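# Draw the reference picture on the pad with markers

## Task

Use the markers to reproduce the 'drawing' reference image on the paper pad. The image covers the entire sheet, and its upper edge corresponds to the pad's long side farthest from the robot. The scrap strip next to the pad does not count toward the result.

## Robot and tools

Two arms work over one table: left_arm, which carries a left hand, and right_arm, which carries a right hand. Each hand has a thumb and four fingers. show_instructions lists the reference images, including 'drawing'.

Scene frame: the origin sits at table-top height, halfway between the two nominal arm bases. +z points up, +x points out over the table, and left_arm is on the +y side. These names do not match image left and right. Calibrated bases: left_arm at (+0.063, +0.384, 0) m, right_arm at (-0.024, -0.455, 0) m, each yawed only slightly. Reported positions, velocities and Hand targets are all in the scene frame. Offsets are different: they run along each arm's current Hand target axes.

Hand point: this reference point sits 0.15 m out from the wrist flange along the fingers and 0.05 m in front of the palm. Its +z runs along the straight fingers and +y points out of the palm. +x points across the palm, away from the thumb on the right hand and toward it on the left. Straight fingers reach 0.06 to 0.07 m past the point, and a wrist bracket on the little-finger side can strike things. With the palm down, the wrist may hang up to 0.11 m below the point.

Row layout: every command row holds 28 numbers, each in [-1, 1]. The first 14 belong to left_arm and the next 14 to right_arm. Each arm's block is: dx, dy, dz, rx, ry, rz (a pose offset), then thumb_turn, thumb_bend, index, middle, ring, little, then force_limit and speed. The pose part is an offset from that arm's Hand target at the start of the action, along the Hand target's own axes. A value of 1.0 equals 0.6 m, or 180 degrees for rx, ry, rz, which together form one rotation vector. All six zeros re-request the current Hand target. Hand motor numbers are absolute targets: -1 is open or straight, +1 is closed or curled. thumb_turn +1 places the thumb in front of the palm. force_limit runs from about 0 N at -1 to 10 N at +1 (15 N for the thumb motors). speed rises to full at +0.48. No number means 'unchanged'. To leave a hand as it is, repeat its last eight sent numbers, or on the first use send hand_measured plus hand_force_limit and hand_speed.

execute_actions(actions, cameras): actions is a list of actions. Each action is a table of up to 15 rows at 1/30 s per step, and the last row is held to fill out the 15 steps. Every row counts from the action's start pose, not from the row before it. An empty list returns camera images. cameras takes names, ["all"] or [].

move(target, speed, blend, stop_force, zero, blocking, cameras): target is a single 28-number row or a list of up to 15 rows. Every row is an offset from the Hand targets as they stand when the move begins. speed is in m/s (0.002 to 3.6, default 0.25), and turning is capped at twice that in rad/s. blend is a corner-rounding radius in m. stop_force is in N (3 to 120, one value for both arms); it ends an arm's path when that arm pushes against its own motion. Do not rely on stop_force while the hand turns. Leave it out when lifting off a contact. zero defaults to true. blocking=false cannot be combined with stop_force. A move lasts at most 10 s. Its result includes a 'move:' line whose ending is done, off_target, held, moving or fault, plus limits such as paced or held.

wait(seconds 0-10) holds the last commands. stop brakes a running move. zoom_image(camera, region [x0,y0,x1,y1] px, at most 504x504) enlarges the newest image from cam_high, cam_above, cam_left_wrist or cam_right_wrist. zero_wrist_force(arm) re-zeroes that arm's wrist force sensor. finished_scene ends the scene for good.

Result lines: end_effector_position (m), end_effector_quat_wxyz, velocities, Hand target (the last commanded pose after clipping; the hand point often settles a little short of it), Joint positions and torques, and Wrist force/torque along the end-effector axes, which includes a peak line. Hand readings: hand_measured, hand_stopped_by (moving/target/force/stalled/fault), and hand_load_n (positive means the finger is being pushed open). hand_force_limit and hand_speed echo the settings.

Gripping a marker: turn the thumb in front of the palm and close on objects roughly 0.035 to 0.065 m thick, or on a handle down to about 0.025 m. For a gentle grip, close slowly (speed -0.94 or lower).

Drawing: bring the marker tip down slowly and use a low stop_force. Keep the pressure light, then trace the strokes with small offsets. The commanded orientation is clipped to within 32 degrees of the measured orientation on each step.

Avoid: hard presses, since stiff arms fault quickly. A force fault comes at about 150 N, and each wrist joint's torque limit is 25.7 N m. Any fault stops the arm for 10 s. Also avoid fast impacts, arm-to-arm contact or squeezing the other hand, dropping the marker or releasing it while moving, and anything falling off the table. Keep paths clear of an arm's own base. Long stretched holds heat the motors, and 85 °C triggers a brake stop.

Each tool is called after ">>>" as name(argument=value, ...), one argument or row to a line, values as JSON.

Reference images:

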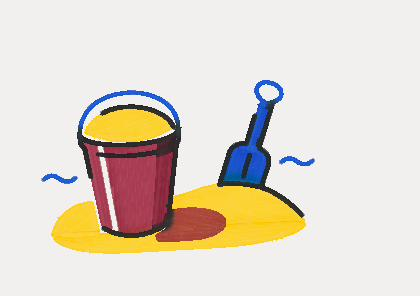

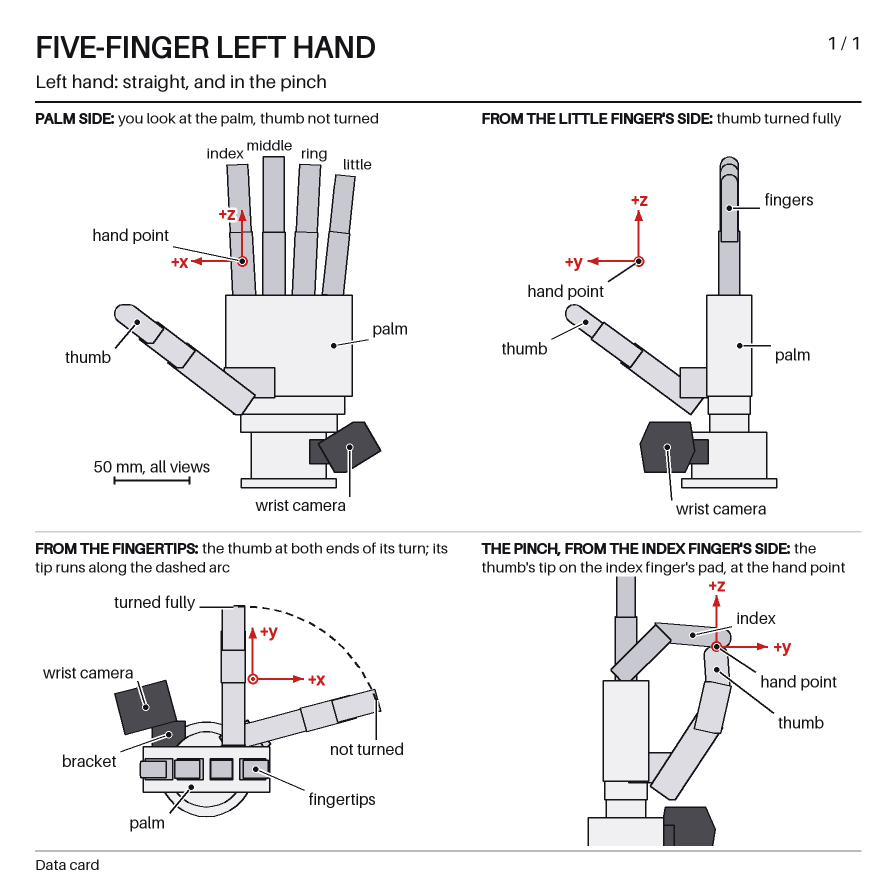

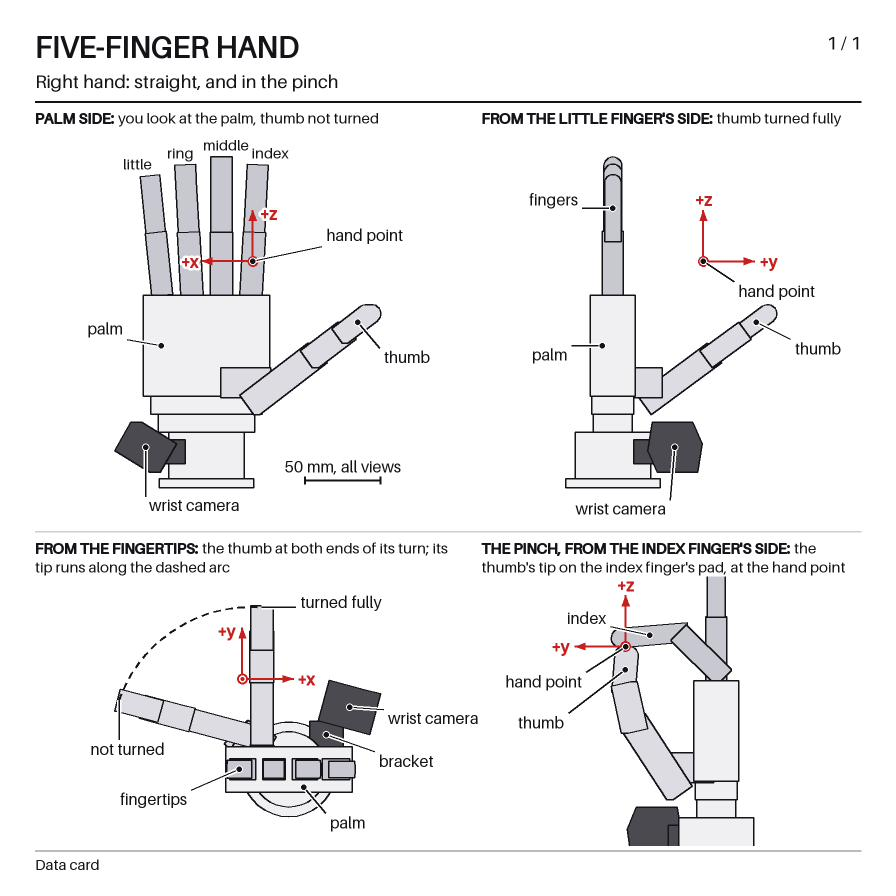

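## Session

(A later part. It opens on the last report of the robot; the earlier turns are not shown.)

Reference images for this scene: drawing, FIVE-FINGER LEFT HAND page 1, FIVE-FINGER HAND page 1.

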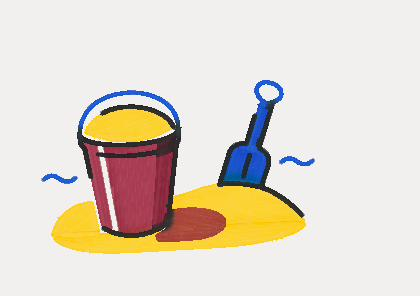

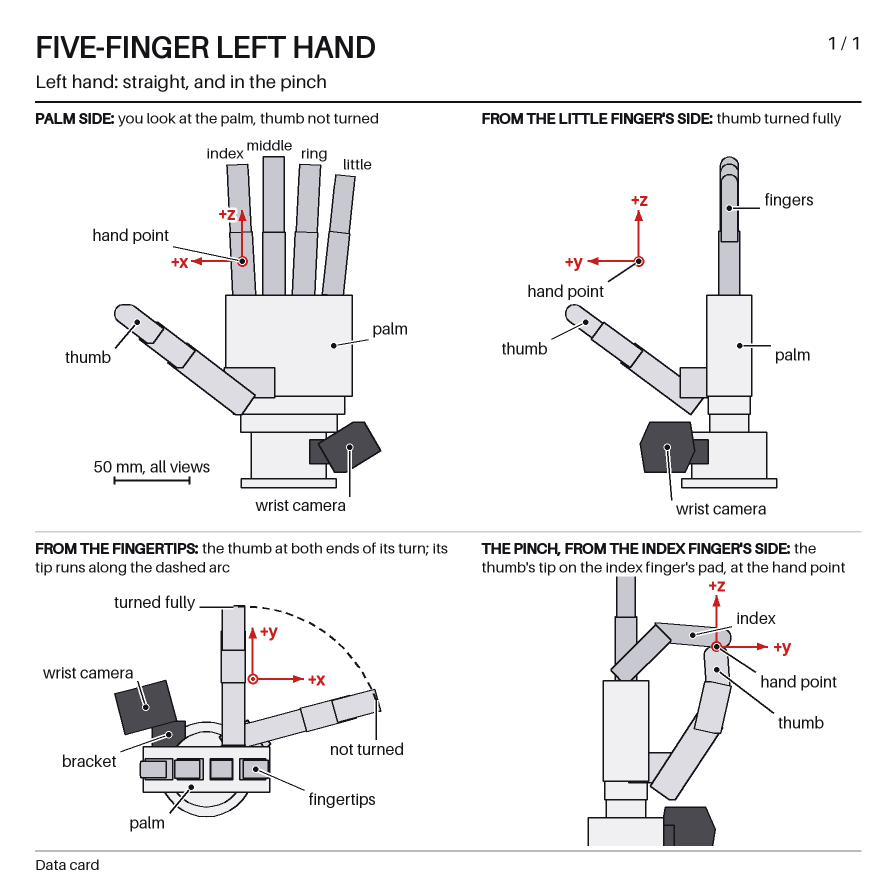

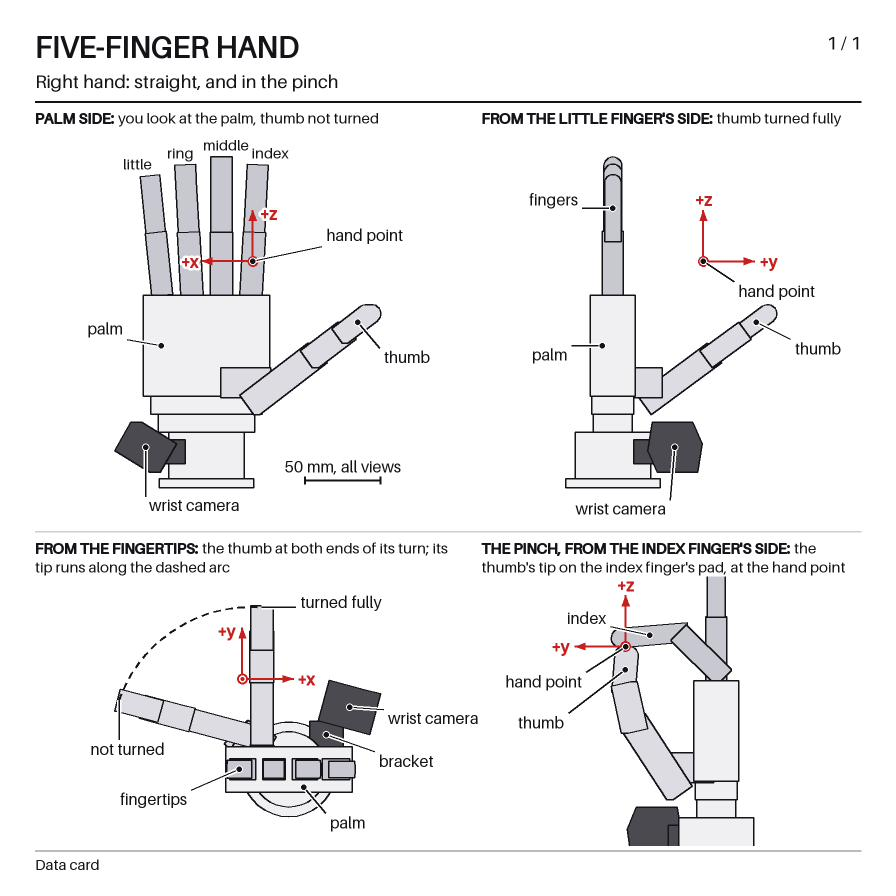

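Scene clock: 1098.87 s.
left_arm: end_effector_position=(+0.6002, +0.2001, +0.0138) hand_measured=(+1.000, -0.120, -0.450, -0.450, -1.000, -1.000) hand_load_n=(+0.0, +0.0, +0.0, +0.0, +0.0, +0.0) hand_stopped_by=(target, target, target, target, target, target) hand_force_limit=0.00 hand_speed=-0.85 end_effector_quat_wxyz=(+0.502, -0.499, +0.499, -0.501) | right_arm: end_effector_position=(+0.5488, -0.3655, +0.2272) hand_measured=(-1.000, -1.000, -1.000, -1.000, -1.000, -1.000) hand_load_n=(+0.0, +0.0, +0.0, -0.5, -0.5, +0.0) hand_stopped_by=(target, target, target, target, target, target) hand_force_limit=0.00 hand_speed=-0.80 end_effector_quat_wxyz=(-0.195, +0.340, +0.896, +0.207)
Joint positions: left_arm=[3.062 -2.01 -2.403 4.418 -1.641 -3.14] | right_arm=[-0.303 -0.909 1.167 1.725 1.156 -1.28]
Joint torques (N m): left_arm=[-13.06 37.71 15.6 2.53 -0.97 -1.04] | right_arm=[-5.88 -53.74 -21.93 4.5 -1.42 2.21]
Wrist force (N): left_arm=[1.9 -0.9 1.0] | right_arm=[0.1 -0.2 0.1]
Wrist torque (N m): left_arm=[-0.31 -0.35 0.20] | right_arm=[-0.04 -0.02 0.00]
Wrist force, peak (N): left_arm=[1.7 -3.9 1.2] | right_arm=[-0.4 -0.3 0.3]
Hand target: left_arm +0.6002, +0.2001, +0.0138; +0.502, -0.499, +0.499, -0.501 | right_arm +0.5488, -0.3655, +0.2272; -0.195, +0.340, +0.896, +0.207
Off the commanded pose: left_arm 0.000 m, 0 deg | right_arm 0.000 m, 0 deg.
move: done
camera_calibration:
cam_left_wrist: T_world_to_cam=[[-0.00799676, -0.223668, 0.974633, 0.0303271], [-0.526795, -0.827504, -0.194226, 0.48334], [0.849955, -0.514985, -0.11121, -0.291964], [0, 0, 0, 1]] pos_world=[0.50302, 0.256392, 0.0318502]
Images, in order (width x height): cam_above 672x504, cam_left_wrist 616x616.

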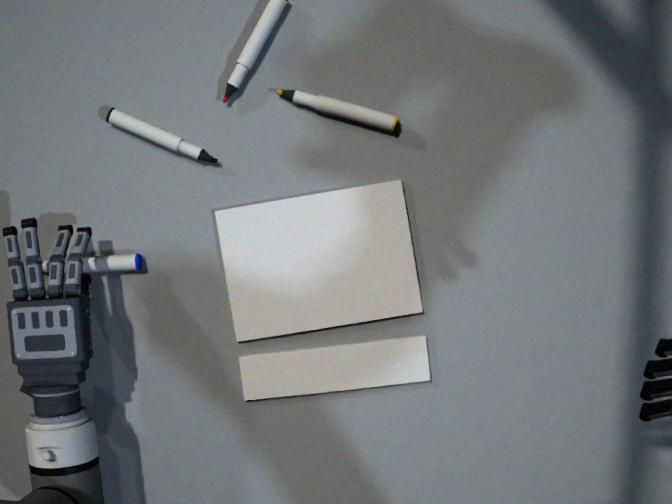

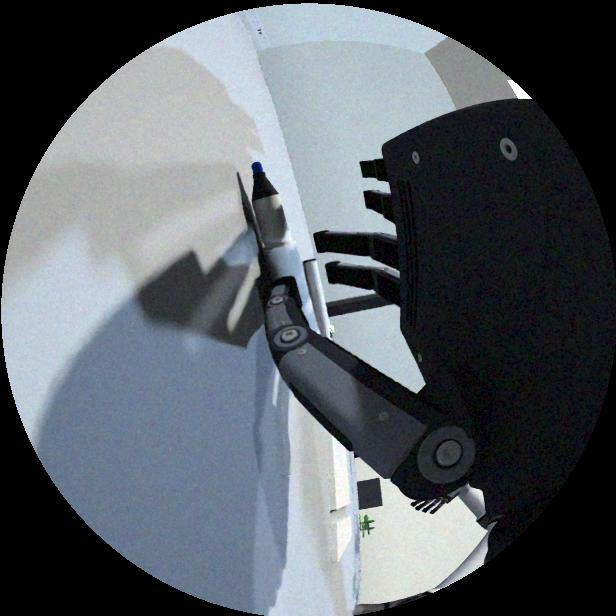

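>>> move(
  target=[
    [0, -0.1667, 0, 0, 0, 0, 1, -0.12, -0.45, -0.45, -1, -1, 0.0, -0.85, 0, 0, 0, 0, 0, 0, -1, -1, -1, -1, -1, -1, 0.0, -0.8],
    [-0.5, -0.4167, 0, 0, 0, 0, 1, -0.12, -0.45, -0.45, -1, -1, 0.0, -0.85, 0, 0, 0, 0, 0, 0, -1, -1, -1, -1, -1, -1, 0.0, -0.8],
  ],
  cameras=["cam_high", "cam_above"],
  blend=0.02,
  speed=0.2,
)

>>> zoom_image(
  camera="cam_above",
  region=[0, 0, 440, 330],
)

Scene clock: 1119.80 s.
left_arm: end_effector_position=(+0.5986, +0.4999, +0.2640) hand_measured=(+1.000, -0.120, -0.450, -0.450, -1.000, -1.000) hand_load_n=(+0.0, +0.0, +0.0, -0.5, +0.0, +0.0) hand_stopped_by=(target, target, target, target, target, target) hand_force_limit=0.00 hand_speed=-0.85 end_effector_quat_wxyz=(+0.502, -0.499, +0.499, -0.501) | right_arm: end_effector_position=(+0.5488, -0.3655, +0.2272) hand_measured=(-1.000, -1.000, -1.000, -1.000, -1.000, -1.000) hand_load_n=(+0.0, +0.0, +0.0, +0.0, +0.0, +0.0) hand_stopped_by=(target, target, target, target, target, target) hand_force_limit=0.00 hand_speed=-0.80 end_effector_quat_wxyz=(-0.195, +0.340, +0.896, +0.207)
Joint positions: left_arm=[4.033 -1.412 -2.149 3.569 -0.67 -3.147] | right_arm=[-0.303 -0.909 1.167 1.725 1.156 -1.28]
Joint torques (N m): left_arm=[2.28 25.55 13.93 2.44 1.02 1.2] | right_arm=[-6.51 -52.16 -22.73 4.57 -1.27 2.37]
Wrist force (N): left_arm=[1.9 -0.8 0.6] | right_arm=[-0.1 -0.1 0.1]
Wrist torque (N m): left_arm=[-0.19 -0.32 0.20] | right_arm=[-0.02 0.02 -0.01]
Wrist force, peak (N): left_arm=[2.9 -2.2 0.8] | right_arm=[-0.4 -0.3 0.0]
Hand target: left_arm +0.5986, +0.4999, +0.2641; +0.502, -0.499, +0.499, -0.501 | right_arm +0.5488, -0.3655, +0.2272; -0.195, +0.340, +0.896, +0.207
Off the commanded pose: left_arm 0.000 m, 0 deg | right_arm 0.000 m, 0 deg.
move: done
Images, in order (width x height): cam_high 672x504, cam_above 672x504.

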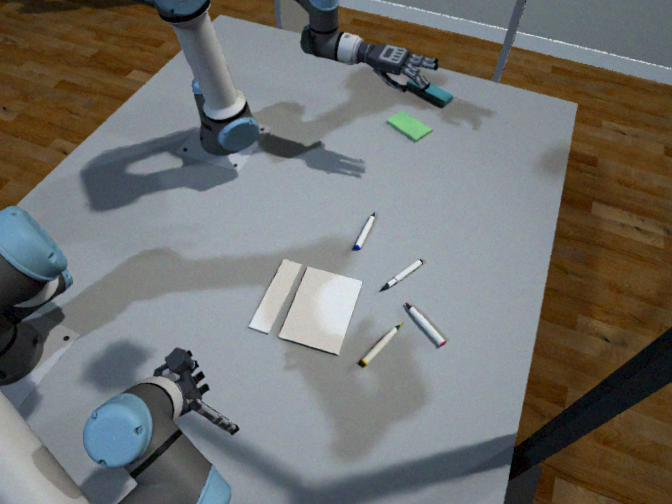

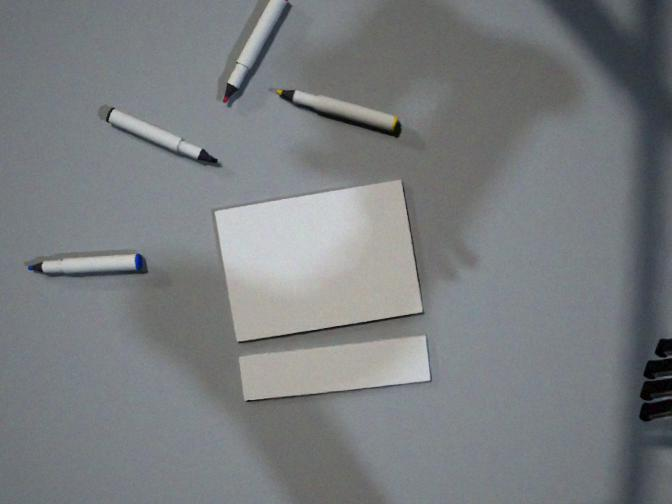

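Scaled by 1.145.

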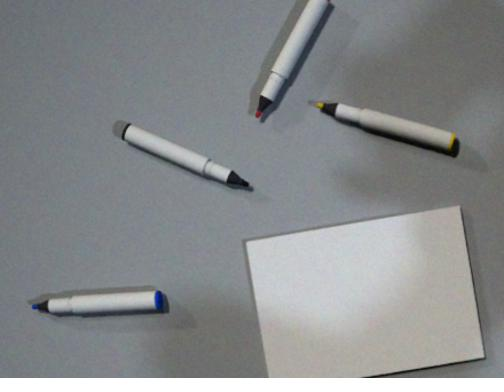

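>>> move(
  target=[0, 0, 0, 0, 0, 0, 1, -0.12, -0.45, -0.45, -1, -1, 0.0, -0.85, 0.124, 0.1933, -0.0117, 0.2118, -0.0331, -0.593, 1, -0.12, -0.45, -0.45, -1, -1, 0.0, -0.3],
  cameras=["cam_high"],
  speed=0.25,
)

Scene clock: 1192.97 s.
left_arm: end_effector_position=(+0.5986, +0.4999, +0.2641) hand_measured=(+1.000, -0.120, -0.450, -0.450, -1.000, -1.000) hand_load_n=(+0.0, +0.0, +0.0, +0.0, +0.0, +0.0) hand_stopped_by=(target, target, target, target, target, target) hand_force_limit=0.00 hand_speed=-0.85 end_effector_quat_wxyz=(+0.502, -0.499, +0.499, -0.501) | right_arm: end_effector_position=(+0.5772, -0.2508, +0.2964) hand_measured=(+1.000, -0.120, -0.450, -0.450, -1.000, -1.000) hand_load_n=(+0.0, +0.0, +0.0, +0.0, +0.0, +0.0) hand_stopped_by=(target, target, target, target, target, target) hand_force_limit=0.00 hand_speed=-0.30 end_effector_quat_wxyz=(+0.063, -0.547, +0.835, -0.011)
Joint positions: left_arm=[4.033 -1.411 -2.149 3.568 -0.67 -3.147] | right_arm=[0.053 -0.523 0.035 1.942 1.521 -2.719]
Joint torques (N m): left_arm=[11.44 25.38 28.58 -0.39 1.52 -0.94] | right_arm=[-7.5 -47.43 -25.81 4.72 0.01 1.96]
Wrist force (N): left_arm=[1.8 -0.6 0.7] | right_arm=[-0.9 -0.1 -0.3]
Wrist torque (N m): left_arm=[-0.16 -0.29 0.19] | right_arm=[0.03 0.17 -0.18]
Wrist force, peak (N): left_arm=[2.1 -1.1 0.7] | right_arm=[-1.3 0.2 -0.4]
Hand target: left_arm +0.5986, +0.4999, +0.2641; +0.502, -0.499, +0.499, -0.501 | right_arm +0.5788, -0.2505, +0.2973; +0.000, -0.564, +0.826, +0.000
Off the commanded pose: left_arm 0.000 m, 0 deg | right_arm 0.002 m, 8 deg.
elbow stopped short (right arm): the move would have taken joint 3 (elbow) straighter than the controller allows.
move: off_target (right_arm)
Images, in order (width x height): cam_high 672x504.

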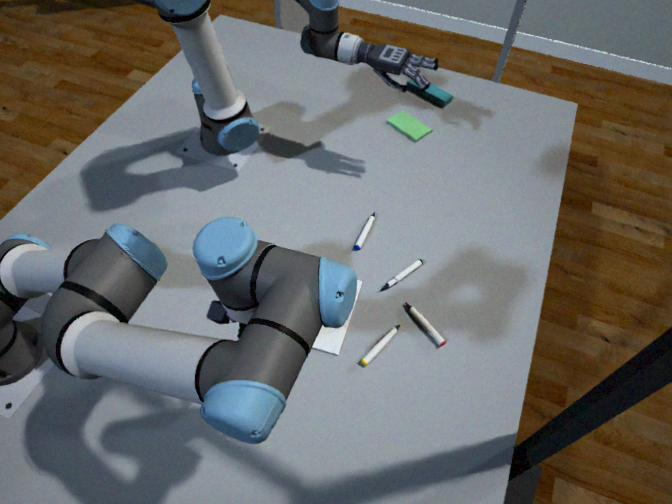

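>>> move(
  target=[
    [0, 0, 0, 0, 0, 0, 1, -0.12, -0.45, -0.45, -1, -1, 0.0, -0.85, 0, 0, 0, 0.5, 0, 0, 1, -0.12, -0.45, -0.45, -1, -1, 0.0, -0.3],
    [0, 0, 0, 0, 0, 0, 1, -0.12, -0.45, -0.45, -1, -1, 0.0, -0.85, -0.3675, -0.161, 0.2455, 0.5, 0, 0, 1, -0.12, -0.45, -0.45, -1, -1, 0.0, -0.3],
  ],
  cameras=["cam_high", "cam_above", "cam_right_wrist"],
  speed=0.25,
)

Scene clock: 1211.33 s.
left_arm: end_effector_position=(+0.5986, +0.4999, +0.2641) hand_measured=(+1.000, -0.120, -0.450, -0.450, -1.000, -1.000) hand_load_n=(+0.0, +0.0, +0.0, +0.0, -0.5, +0.0) hand_stopped_by=(target, target, target, target, target, target) hand_force_limit=0.00 hand_speed=-0.85 end_effector_quat_wxyz=(+0.502, -0.499, +0.499, -0.501) | right_arm: end_effector_position=(+0.7489, -0.0803, +0.1499) hand_measured=(+1.000, -0.120, -0.450, -0.450, -1.000, -1.000) hand_load_n=(+0.0, +0.5, +0.0, +0.0, +0.0, +0.0) hand_stopped_by=(target, target, target, target, target, target) hand_force_limit=0.00 hand_speed=-0.30 end_effector_quat_wxyz=(+0.399, -0.399, +0.584, -0.584)
Joint positions: left_arm=[4.033 -1.411 -2.149 3.568 -0.67 -3.147] | right_arm=[0.54 -0.76 1.14 -0.38 2.439 -3.142]
Joint torques (N m): left_arm=[11.72 25.08 27.99 -0.37 1.32 -0.91] | right_arm=[-8.44 -45.03 -31.25 -3.59 -2.59 2.12]
Wrist force (N): left_arm=[1.6 -0.9 0.4] | right_arm=[-1.5 0.4 -0.4]
Wrist torque (N m): left_arm=[-0.20 -0.27 0.19] | right_arm=[-0.02 0.29 -0.14]
Wrist force, peak (N): left_arm=[2.1 -0.7 1.0] | right_arm=[-2.5 1.6 0.4]
Hand target: left_arm +0.5986, +0.4999, +0.2641; +0.502, -0.499, +0.499, -0.501 | right_arm +0.7490, -0.0803, +0.1498; +0.399, -0.399, +0.584, -0.584
Off the commanded pose: left_arm 0.000 m, 0 deg | right_arm 0.000 m, 0 deg.
move: done
camera_calibration:
cam_right_wrist: T_world_to_cam=[[-0.124238, -0.282882, -0.951074, 0.201687], [-0.19332, 0.947034, -0.256427, 0.254337], [0.973238, 0.152004, -0.172345, -0.577184], [0, 0, 0, 1]] pos_world=[0.635963, -0.0960775, 0.157563]
Images, in order (width x height): cam_high 672x504, cam_above 672x504, cam_right_wrist 616x616.

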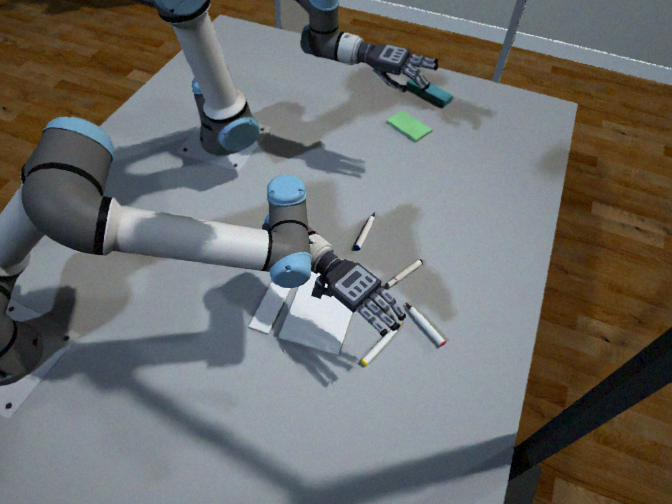

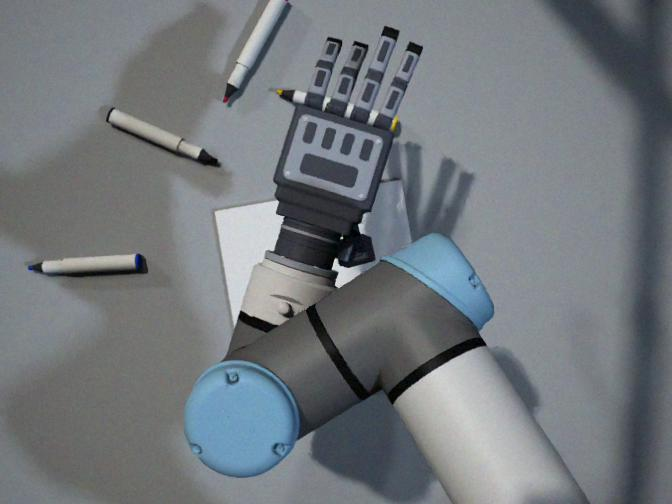

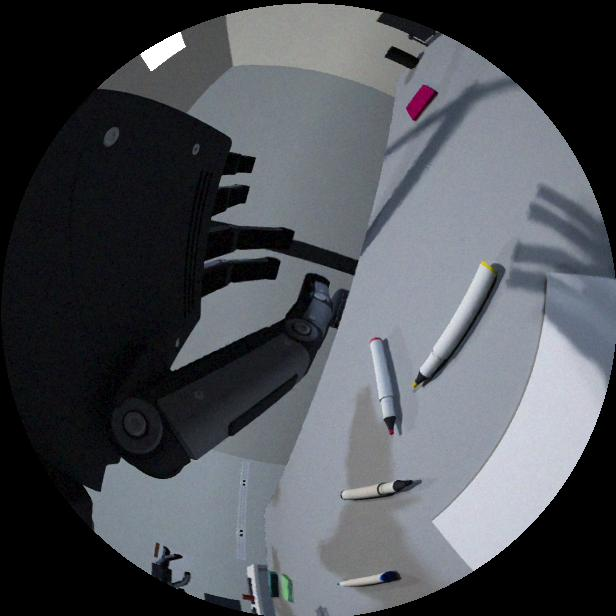

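>>> move(
  target=[0, 0, 0, 0, 0, 0, 1, -0.12, -0.45, -0.45, -1, -1, 0.0, -0.85, -0.0067, 0.1833, -0.001, 0, -0.0083, 0, 1, -0.12, -0.45, -0.45, -1, -1, 0.0, -0.3],
  cameras=["cam_high", "cam_above", "cam_right_wrist"],
  speed=0.12,
  stop_force=8,
)

>>> zoom_image(
  camera="cam_right_wrist",
  region=[200, 150, 480, 430],
)

Scene clock: 1241.60 s.
left_arm: end_effector_position=(+0.5986, +0.4999, +0.2641) hand_measured=(+1.000, -0.120, -0.450, -0.450, -1.000, -1.000) hand_load_n=(+0.0, +0.0, +0.0, +0.0, +0.0, +0.0) hand_stopped_by=(target, target, target, target, target, target) hand_force_limit=0.00 hand_speed=-0.85 end_effector_quat_wxyz=(+0.502, -0.499, +0.499, -0.501) | right_arm: end_effector_position=(+0.7498, -0.0764, +0.0399) hand_measured=(+1.000, -0.120, -0.450, -0.450, -1.000, -1.000) hand_load_n=(+0.0, +0.0, +0.0, +0.0, +0.0, +0.0) hand_stopped_by=(target, target, target, target, target, target) hand_force_limit=0.00 hand_speed=-0.30 end_effector_quat_wxyz=(+0.406, -0.407, +0.579, -0.579)
Joint positions: left_arm=[4.033 -1.411 -2.149 3.568 -0.67 -3.147] | right_arm=[0.537 -0.635 1.214 -0.579 2.41 -3.142]
Joint torques (N m): left_arm=[11.34 24.83 28.97 -0.45 1.38 -1] | right_arm=[0.57 -58.11 -29.6 -1.23 2.87 -2.98]
Wrist force (N): left_arm=[2.1 -0.5 0.6] | right_arm=[-1.6 0.3 0.2]
Wrist torque (N m): left_arm=[-0.15 -0.35 0.21] | right_arm=[-0.07 0.30 -0.11]
Wrist force, peak (N): left_arm=[2.2 -0.5 0.9] | right_arm=[-1.3 1.7 -0.1]
Hand target: left_arm +0.5986, +0.4999, +0.2641; +0.502, -0.499, +0.499, -0.501 | right_arm +0.7498, -0.0764, +0.0399; +0.406, -0.407, +0.579, -0.579
Off the commanded pose: left_arm 0.000 m, 0 deg | right_arm 0.000 m, 0 deg.
move: done
camera_calibration:
cam_right_wrist: T_world_to_cam=[[-0.116855, -0.286042, -0.951065, 0.0925206], [-0.217855, 0.941685, -0.256453, 0.240581], [0.96896, 0.177227, -0.172357, -0.592536], [0, 0, 0, 1]] pos_world=[0.637367, -0.0950734, 0.0475634]
Images, in order (width x height): cam_high 672x504, cam_above 672x504, cam_right_wrist 616x616.

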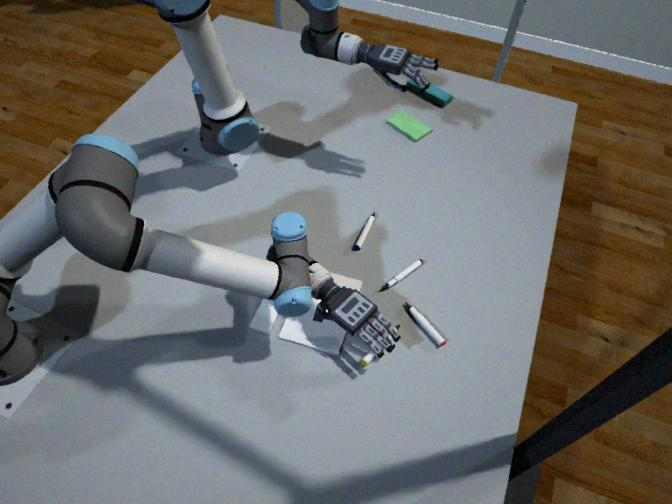

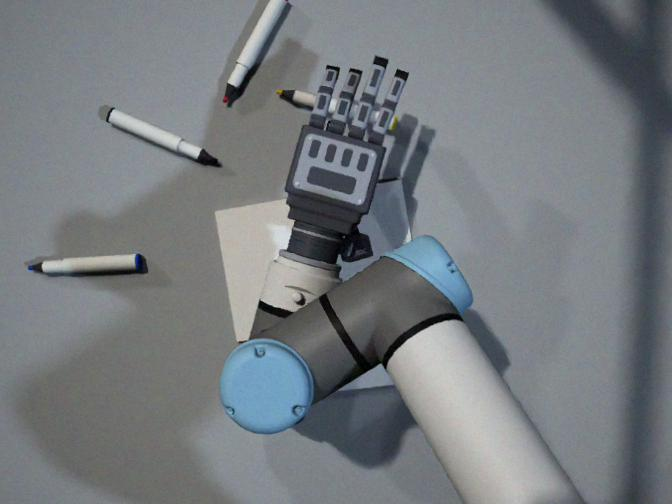

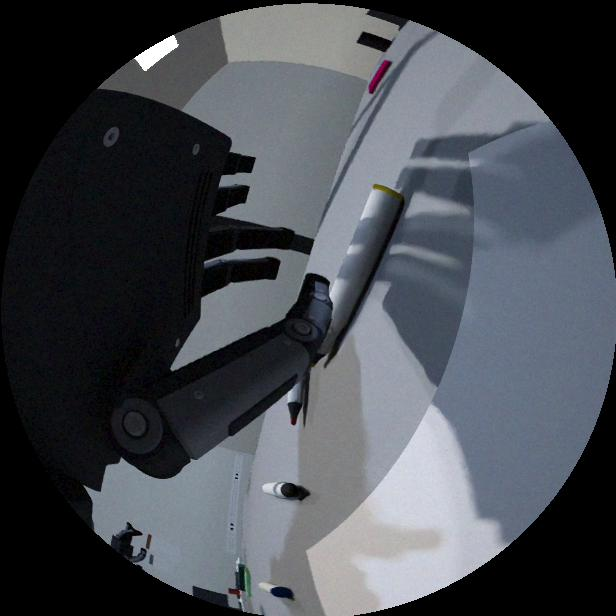

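Scaled by 1.800 from the camera's 616x616 image, which has a finer 880x880 frame.

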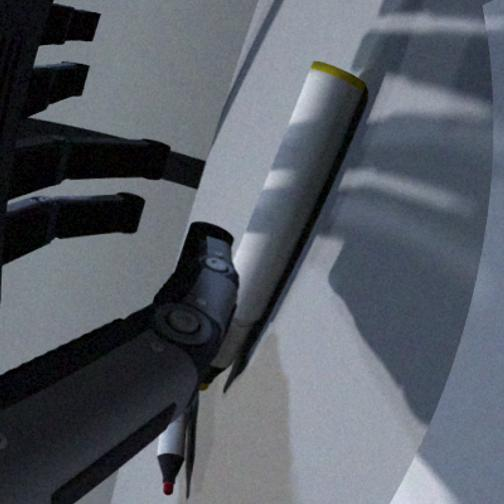

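>>> move(
  target=[0, 0, 0, 0, 0, 0, 1, -0.12, -0.45, -0.45, -1, -1, 0.0, -0.85, 0, 0.044, 0, 0, 0, 0, 1, -0.12, -0.45, -0.45, -1, -1, 0.0, -0.3],
  cameras=["cam_above", "cam_right_wrist"],
  speed=0.02,
  stop_force=4,
)

>>> zoom_image(
  camera="cam_right_wrist",
  region=[200, 150, 480, 430],
)

Scene clock: 1261.57 s.
left_arm: end_effector_position=(+0.5986, +0.4999, +0.2641) hand_measured=(+1.000, -0.120, -0.450, -0.450, -1.000, -1.000) hand_load_n=(+0.5, +0.0, -0.5, +0.0, +0.0, +0.0) hand_stopped_by=(target, target, target, target, target, target) hand_force_limit=0.00 hand_speed=-0.85 end_effector_quat_wxyz=(+0.502, -0.499, +0.499, -0.501) | right_arm: end_effector_position=(+0.7498, -0.0764, +0.0135) hand_measured=(+1.000, -0.120, -0.450, -0.450, -1.000, -1.000) hand_load_n=(+0.0, +0.0, +0.0, +0.0, +0.0, +0.0) hand_stopped_by=(target, target, target, target, target, target) hand_force_limit=0.00 hand_speed=-0.30 end_effector_quat_wxyz=(+0.406, -0.407, +0.579, -0.579)
Joint positions: left_arm=[4.033 -1.411 -2.149 3.568 -0.67 -3.147] | right_arm=[0.537 -0.598 1.219 -0.621 2.41 -3.142]
Joint torques (N m): left_arm=[11.41 25.65 28.19 -0.35 1.18 -0.94] | right_arm=[2.57 -64.61 -16.76 1.54 1.58 -0.68]
Wrist force (N): left_arm=[1.6 -0.8 0.4] | right_arm=[-1.2 0.6 0.1]
Wrist torque (N m): left_arm=[-0.20 -0.28 0.19] | right_arm=[-0.04 0.27 -0.08]
Wrist force, peak (N): left_arm=[2.0 -0.8 0.8] | right_arm=[-1.5 0.8 0.0]
Hand target: left_arm +0.5986, +0.4999, +0.2641; +0.502, -0.499, +0.499, -0.501 | right_arm +0.7498, -0.0764, +0.0135; +0.406, -0.407, +0.579, -0.579
Off the commanded pose: left_arm 0.000 m, 0 deg | right_arm 0.000 m, 0 deg.
move: done
camera_calibration:
cam_right_wrist: T_world_to_cam=[[-0.116827, -0.286037, -0.95107, 0.0673954], [-0.217947, 0.941668, -0.256437, 0.233867], [0.968943, 0.177324, -0.172353, -0.597066], [0, 0, 0, 1]] pos_world=[0.637367, -0.0950733, 0.0211634]
Images, in order (width x height): cam_above 672x504, cam_right_wrist 616x616.

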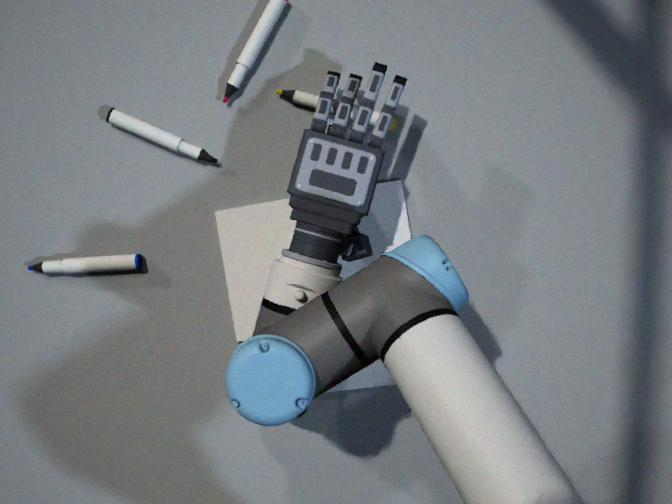

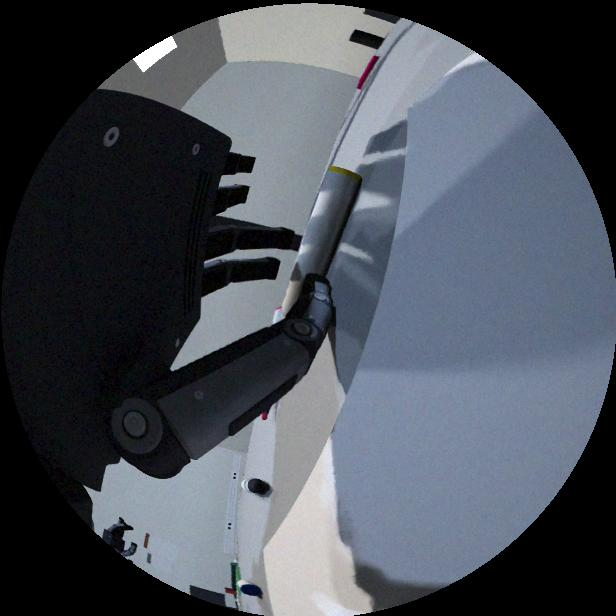

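Scaled by 1.800 from the camera's 616x616 image, which has a finer 880x880 frame.

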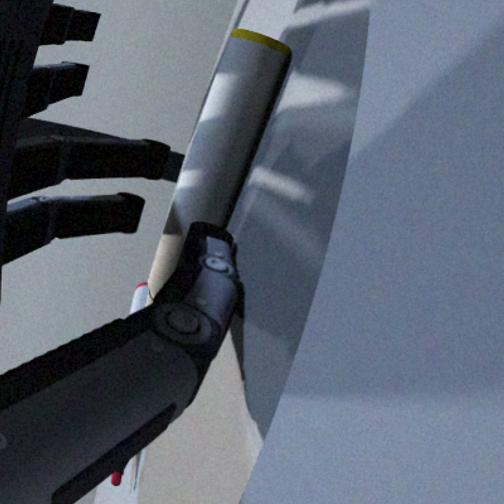

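>>> move(
  target=[0, 0, 0, 0, 0, 0, 1, -0.12, -0.45, -0.45, -1, -1, 0.0, -0.85, 0, 0.033, 0, 0, 0, 0, 1, -0.12, -0.45, -0.45, -1, -1, 0.0, -0.3],
  cameras=["cam_above", "cam_right_wrist"],
  speed=0.01,
  stop_force=3,
)

>>> zoom_image(
  camera="cam_right_wrist",
  region=[200, 150, 480, 430],
)

Scene clock: 1277.40 s.
left_arm: end_effector_position=(+0.5986, +0.4999, +0.2641) hand_measured=(+1.000, -0.120, -0.450, -0.450, -1.000, -1.000) hand_load_n=(+0.0, +0.0, +0.0, +0.0, +0.0, +0.0) hand_stopped_by=(target, target, target, target, target, target) hand_force_limit=0.00 hand_speed=-0.85 end_effector_quat_wxyz=(+0.502, -0.499, +0.499, -0.501) | right_arm: end_effector_position=(+0.7499, -0.0763, +0.0121) hand_measured=(+1.000, -0.120, -0.450, -0.450, -1.000, -1.000) hand_load_n=(-0.5, -1.0, -0.5, -0.5, +0.0, +0.0) hand_stopped_by=(target, target, target, target, target, target) hand_force_limit=0.00 hand_speed=-0.30 end_effector_quat_wxyz=(+0.406, -0.407, +0.579, -0.579)
Joint positions: left_arm=[4.033 -1.411 -2.149 3.568 -0.67 -3.147] | right_arm=[0.537 -0.596 1.219 -0.623 2.41 -3.142]
Joint torques (N m): left_arm=[11.27 25.37 28.82 -0.39 1.15 -1.05] | right_arm=[-6.03 -62.92 -20.47 1.63 -1.2 -0.69]
Wrist force (N): left_arm=[1.8 -0.8 0.9] | right_arm=[-1.0 -1.9 -0.4]
Wrist torque (N m): left_arm=[-0.21 -0.30 0.20] | right_arm=[-0.12 0.26 -0.12]
Wrist force, peak (N): left_arm=[2.0 -0.7 0.9] | right_arm=[-1.1 -7.4 -4.5]
Hand target: left_arm +0.5986, +0.4999, +0.2641; +0.502, -0.499, +0.499, -0.501 | right_arm +0.7499, -0.0763, +0.0121; +0.406, -0.407, +0.579, -0.579 (not the last commanded pose)
Off the commanded pose: left_arm 0.000 m, 0 deg | right_arm 0.018 m, 0 deg.
move: contact (right_arm)
camera_calibration:
cam_right_wrist: T_world_to_cam=[[-0.116834, -0.28601, -0.951077, 0.0661774], [-0.217943, 0.941677, -0.25641, 0.233553], [0.968943, 0.177323, -0.172353, -0.597387], [0, 0, 0, 1]] pos_world=[0.637467, -0.0950731, 0.0198634]
Images, in order (width x height): cam_above 672x504, cam_right_wrist 616x616.

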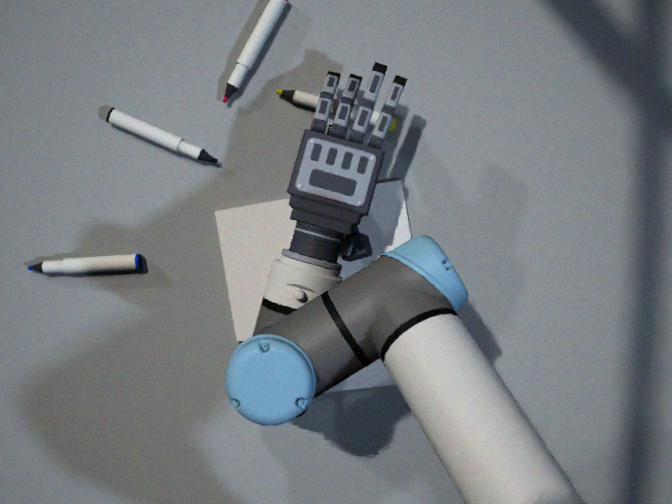

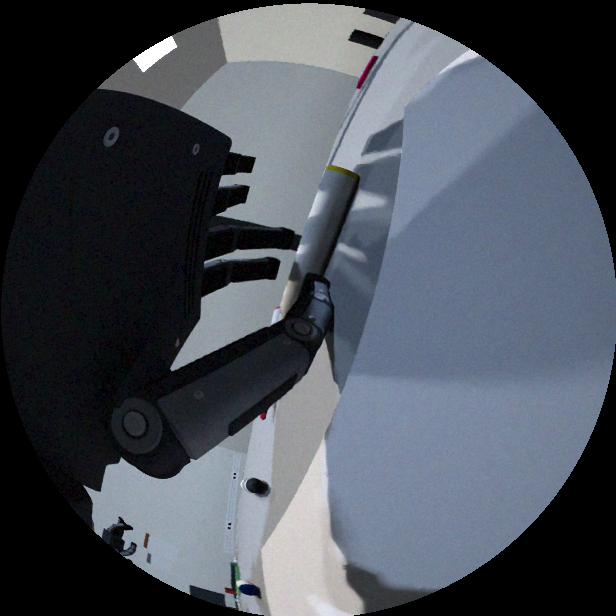

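Scaled by 1.800 from the camera's 616x616 image, which has a finer 880x880 frame.

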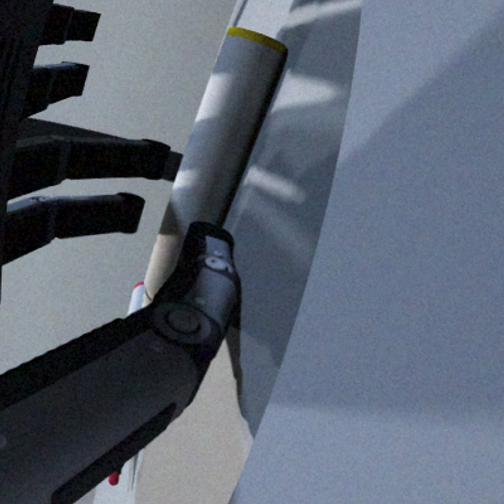

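>>> move(
  target=[0, 0, 0, 0, 0, 0, 1, -0.12, -0.45, -0.45, -1, -1, 0.0, -0.85, 0, -0.0057, 0, 0, 0, 0, 1, -0.12, -0.45, -0.45, -1, -1, 0.0, -0.3],
  cameras=[],
  speed=0.02,
)

>>> move(
  target=[0, 0, 0, 0, 0, 0, 1, -0.12, -0.45, -0.45, -1, -1, 0.0, -0.85, 0, 0, 0, 0, 0, 0, 1, -0.12, 0.5, 0.5, -1, -1, 0.0, -0.94],
  cameras=["cam_above", "cam_right_wrist"],
)

>>> zoom_image(
  camera="cam_right_wrist",
  region=[200, 150, 480, 430],
)

Scene clock: 1300.33 s.
left_arm: end_effector_position=(+0.5986, +0.4999, +0.2641) hand_measured=(+1.000, -0.120, -0.450, -0.450, -1.000, -1.000) hand_load_n=(+0.0, +0.0, +0.0, +0.0, +0.0, +0.0) hand_stopped_by=(target, target, target, target, target, target) hand_force_limit=0.00 hand_speed=-0.85 end_effector_quat_wxyz=(+0.502, -0.499, +0.499, -0.501) | right_arm: end_effector_position=(+0.7499, -0.0763, +0.0156) hand_measured=(+1.000, -0.120, -0.450, -0.450, -1.000, -1.000) hand_load_n=(+0.0, +0.0, +0.0, +0.0, +0.0, +0.0) hand_stopped_by=(target, target, target, target, target, target) hand_force_limit=0.00 hand_speed=-0.30 end_effector_quat_wxyz=(+0.406, -0.407, +0.579, -0.579)
Joint positions: left_arm=[4.033 -1.411 -2.149 3.568 -0.67 -3.147] | right_arm=[0.537 -0.601 1.218 -0.618 2.41 -3.142]
Joint torques (N m): left_arm=[11.13 25.61 27.95 -0.45 1.04 -1.09] | right_arm=[-4.94 -57.09 -28.84 0.42 -1.29 -0.84]
Wrist force (N): left_arm=[1.7 -0.7 0.5] | right_arm=[-1.1 0.4 0.0]
Wrist torque (N m): left_arm=[-0.19 -0.29 0.19] | right_arm=[-0.05 0.26 -0.09]
Wrist force, peak (N): left_arm=[2.0 -1.0 1.1] | right_arm=[-1.3 -2.3 -0.8]
Hand target: left_arm +0.5986, +0.4999, +0.2641; +0.502, -0.499, +0.499, -0.501 | right_arm +0.7499, -0.0763, +0.0156; +0.406, -0.407, +0.579, -0.579
Off the commanded pose: left_arm 0.000 m, 0 deg | right_arm 0.000 m, 0 deg.
move: done
No camera images: "cameras" was empty.

Scene clock: 1303.23 s.
left_arm: end_effector_position=(+0.5986, +0.4999, +0.2641) hand_measured=(+1.000, -0.120, -0.450, -0.450, -1.000, -1.000) hand_load_n=(+0.0, +0.0, +0.0, +0.0, -0.5, +0.0) hand_stopped_by=(target, target, target, target, target, target) hand_force_limit=0.00 hand_speed=-0.85 end_effector_quat_wxyz=(+0.502, -0.499, +0.499, -0.501) | right_arm: end_effector_position=(+0.7499, -0.0763, +0.0156) hand_measured=(+1.000, -0.120, +0.000, -0.006, -1.000, -1.000) hand_load_n=(-0.5, +2.0, +7.5, +5.5, +0.0, +0.0) hand_stopped_by=(target, target, force, force, target, target) hand_force_limit=0.00 hand_speed=-0.94 end_effector_quat_wxyz=(+0.406, -0.406, +0.579, -0.579)
Joint positions: left_arm=[4.033 -1.411 -2.149 3.568 -0.67 -3.147] | right_arm=[0.537 -0.6 1.218 -0.618 2.41 -3.142]
Joint torques (N m): left_arm=[10.59 25.6 28.56 -0.26 1.07 -0.88] | right_arm=[-3.83 -46.9 -22.02 -0.95 -1.11 -1.05]
Wrist force (N): left_arm=[1.7 -1.0 0.8] | right_arm=[-1.6 -6.0 3.0]
Wrist torque (N m): left_arm=[-0.24 -0.30 0.21] | right_arm=[0.04 0.32 -0.16]
Wrist force, peak (N): left_arm=[2.4 -0.4 0.7] | right_arm=[-1.8 -6.3 3.3]
Hand target: left_arm +0.5986, +0.4999, +0.2641; +0.502, -0.499, +0.499, -0.501 | right_arm +0.7499, -0.0763, +0.0156; +0.406, -0.407, +0.579, -0.579
Off the commanded pose: left_arm 0.000 m, 0 deg | right_arm 0.000 m, 0 deg.
move: done
camera_calibration:
cam_right_wrist: T_world_to_cam=[[-0.116658, -0.285885, -0.951137, 0.0693129], [-0.217861, 0.941717, -0.256332, 0.234374], [0.968983, 0.177312, -0.172142, -0.596834], [0, 0, 0, 1]] pos_world=[0.637469, -0.0950724, 0.0232634]
Images, in order (width x height): cam_above 672x504, cam_right_wrist 616x616.

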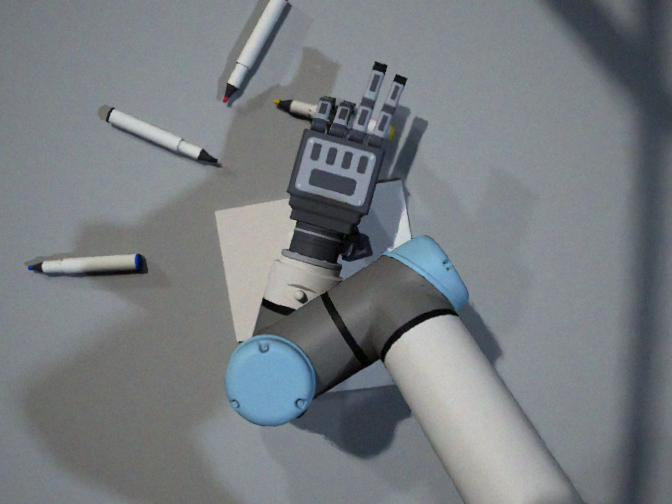

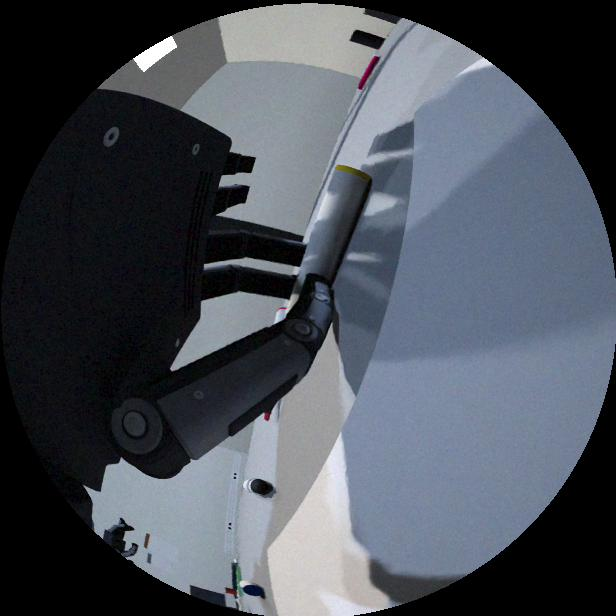

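Scaled by 1.800 from the camera's 616x616 image, which has a finer 880x880 frame.

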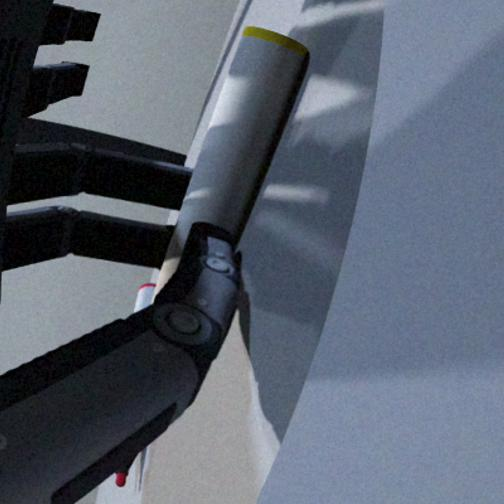

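>>> move(
  target=[0, 0, 0, 0, 0, 0, 1, -0.12, -0.45, -0.45, -1, -1, 0.0, -0.85, 0, -0.1333, 0, 0, 0, 0, 1, -0.12, 0.5, 0.5, -1, -1, 0.0, -0.94],
  cameras=["cam_above", "cam_right_wrist"],
  speed=0.04,
)

>>> zoom_image(
  camera="cam_right_wrist",
  region=[200, 150, 480, 430],
)

Scene clock: 1317.20 s.
left_arm: end_effector_position=(+0.5986, +0.4999, +0.2641) hand_measured=(+1.000, -0.120, -0.450, -0.450, -1.000, -1.000) hand_load_n=(+0.0, +0.0, +0.0, +0.0, +0.0, +0.0) hand_stopped_by=(target, target, target, target, target, target) hand_force_limit=0.00 hand_speed=-0.85 end_effector_quat_wxyz=(+0.502, -0.499, +0.499, -0.501) | right_arm: end_effector_position=(+0.7499, -0.0763, +0.0958) hand_measured=(+1.000, -0.122, +0.000, -0.006, -1.000, -1.000) hand_load_n=(-1.0, +4.0, +4.5, +4.5, +0.0, +0.0) hand_stopped_by=(target, target, force, force, target, target) hand_force_limit=0.00 hand_speed=-0.94 end_effector_quat_wxyz=(+0.406, -0.407, +0.579, -0.579)
Joint positions: left_arm=[4.033 -1.411 -2.149 3.568 -0.67 -3.147] | right_arm=[0.537 -0.706 1.191 -0.485 2.41 -3.142]
Joint torques (N m): left_arm=[10.34 25.62 27.71 -0.27 0.99 -0.87] | right_arm=[9.65 -46.73 -19.97 -3.63 1.66 -1.77]
Wrist force (N): left_arm=[1.9 -0.7 0.6] | right_arm=[-1.2 0.6 0.2]
Wrist torque (N m): left_arm=[-0.18 -0.32 0.21] | right_arm=[-0.04 0.26 -0.06]
Wrist force, peak (N): left_arm=[2.0 -0.8 0.8] | right_arm=[-1.6 -6.3 3.5]
Hand target: left_arm +0.5986, +0.4999, +0.2641; +0.502, -0.499, +0.499, -0.501 | right_arm +0.7499, -0.0763, +0.0955; +0.406, -0.407, +0.579, -0.579
Off the commanded pose: left_arm 0.000 m, 0 deg | right_arm 0.000 m, 0 deg.
move: done
camera_calibration:
cam_right_wrist: T_world_to_cam=[[-0.116827, -0.286037, -0.95107, 0.145709], [-0.217947, 0.941668, -0.256437, 0.254899], [0.968943, 0.177324, -0.172353, -0.582996], [0, 0, 0, 1]] pos_world=[0.637467, -0.0949733, 0.103463]
Images, in order (width x height): cam_above 672x504, cam_right_wrist 616x616.

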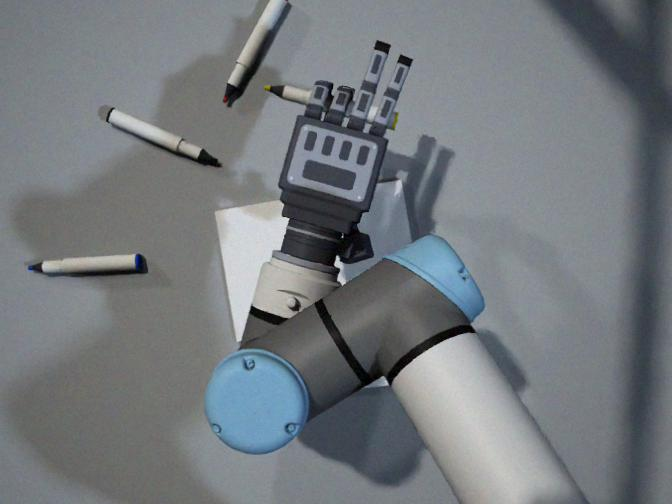

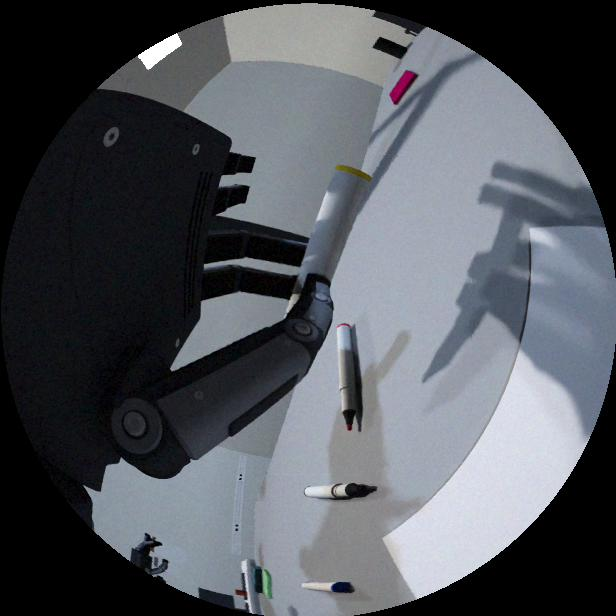

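Scaled by 1.800 from the camera's 616x616 image, which has a finer 880x880 frame.

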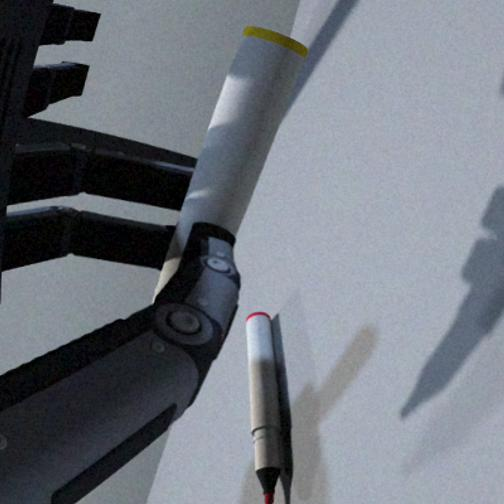

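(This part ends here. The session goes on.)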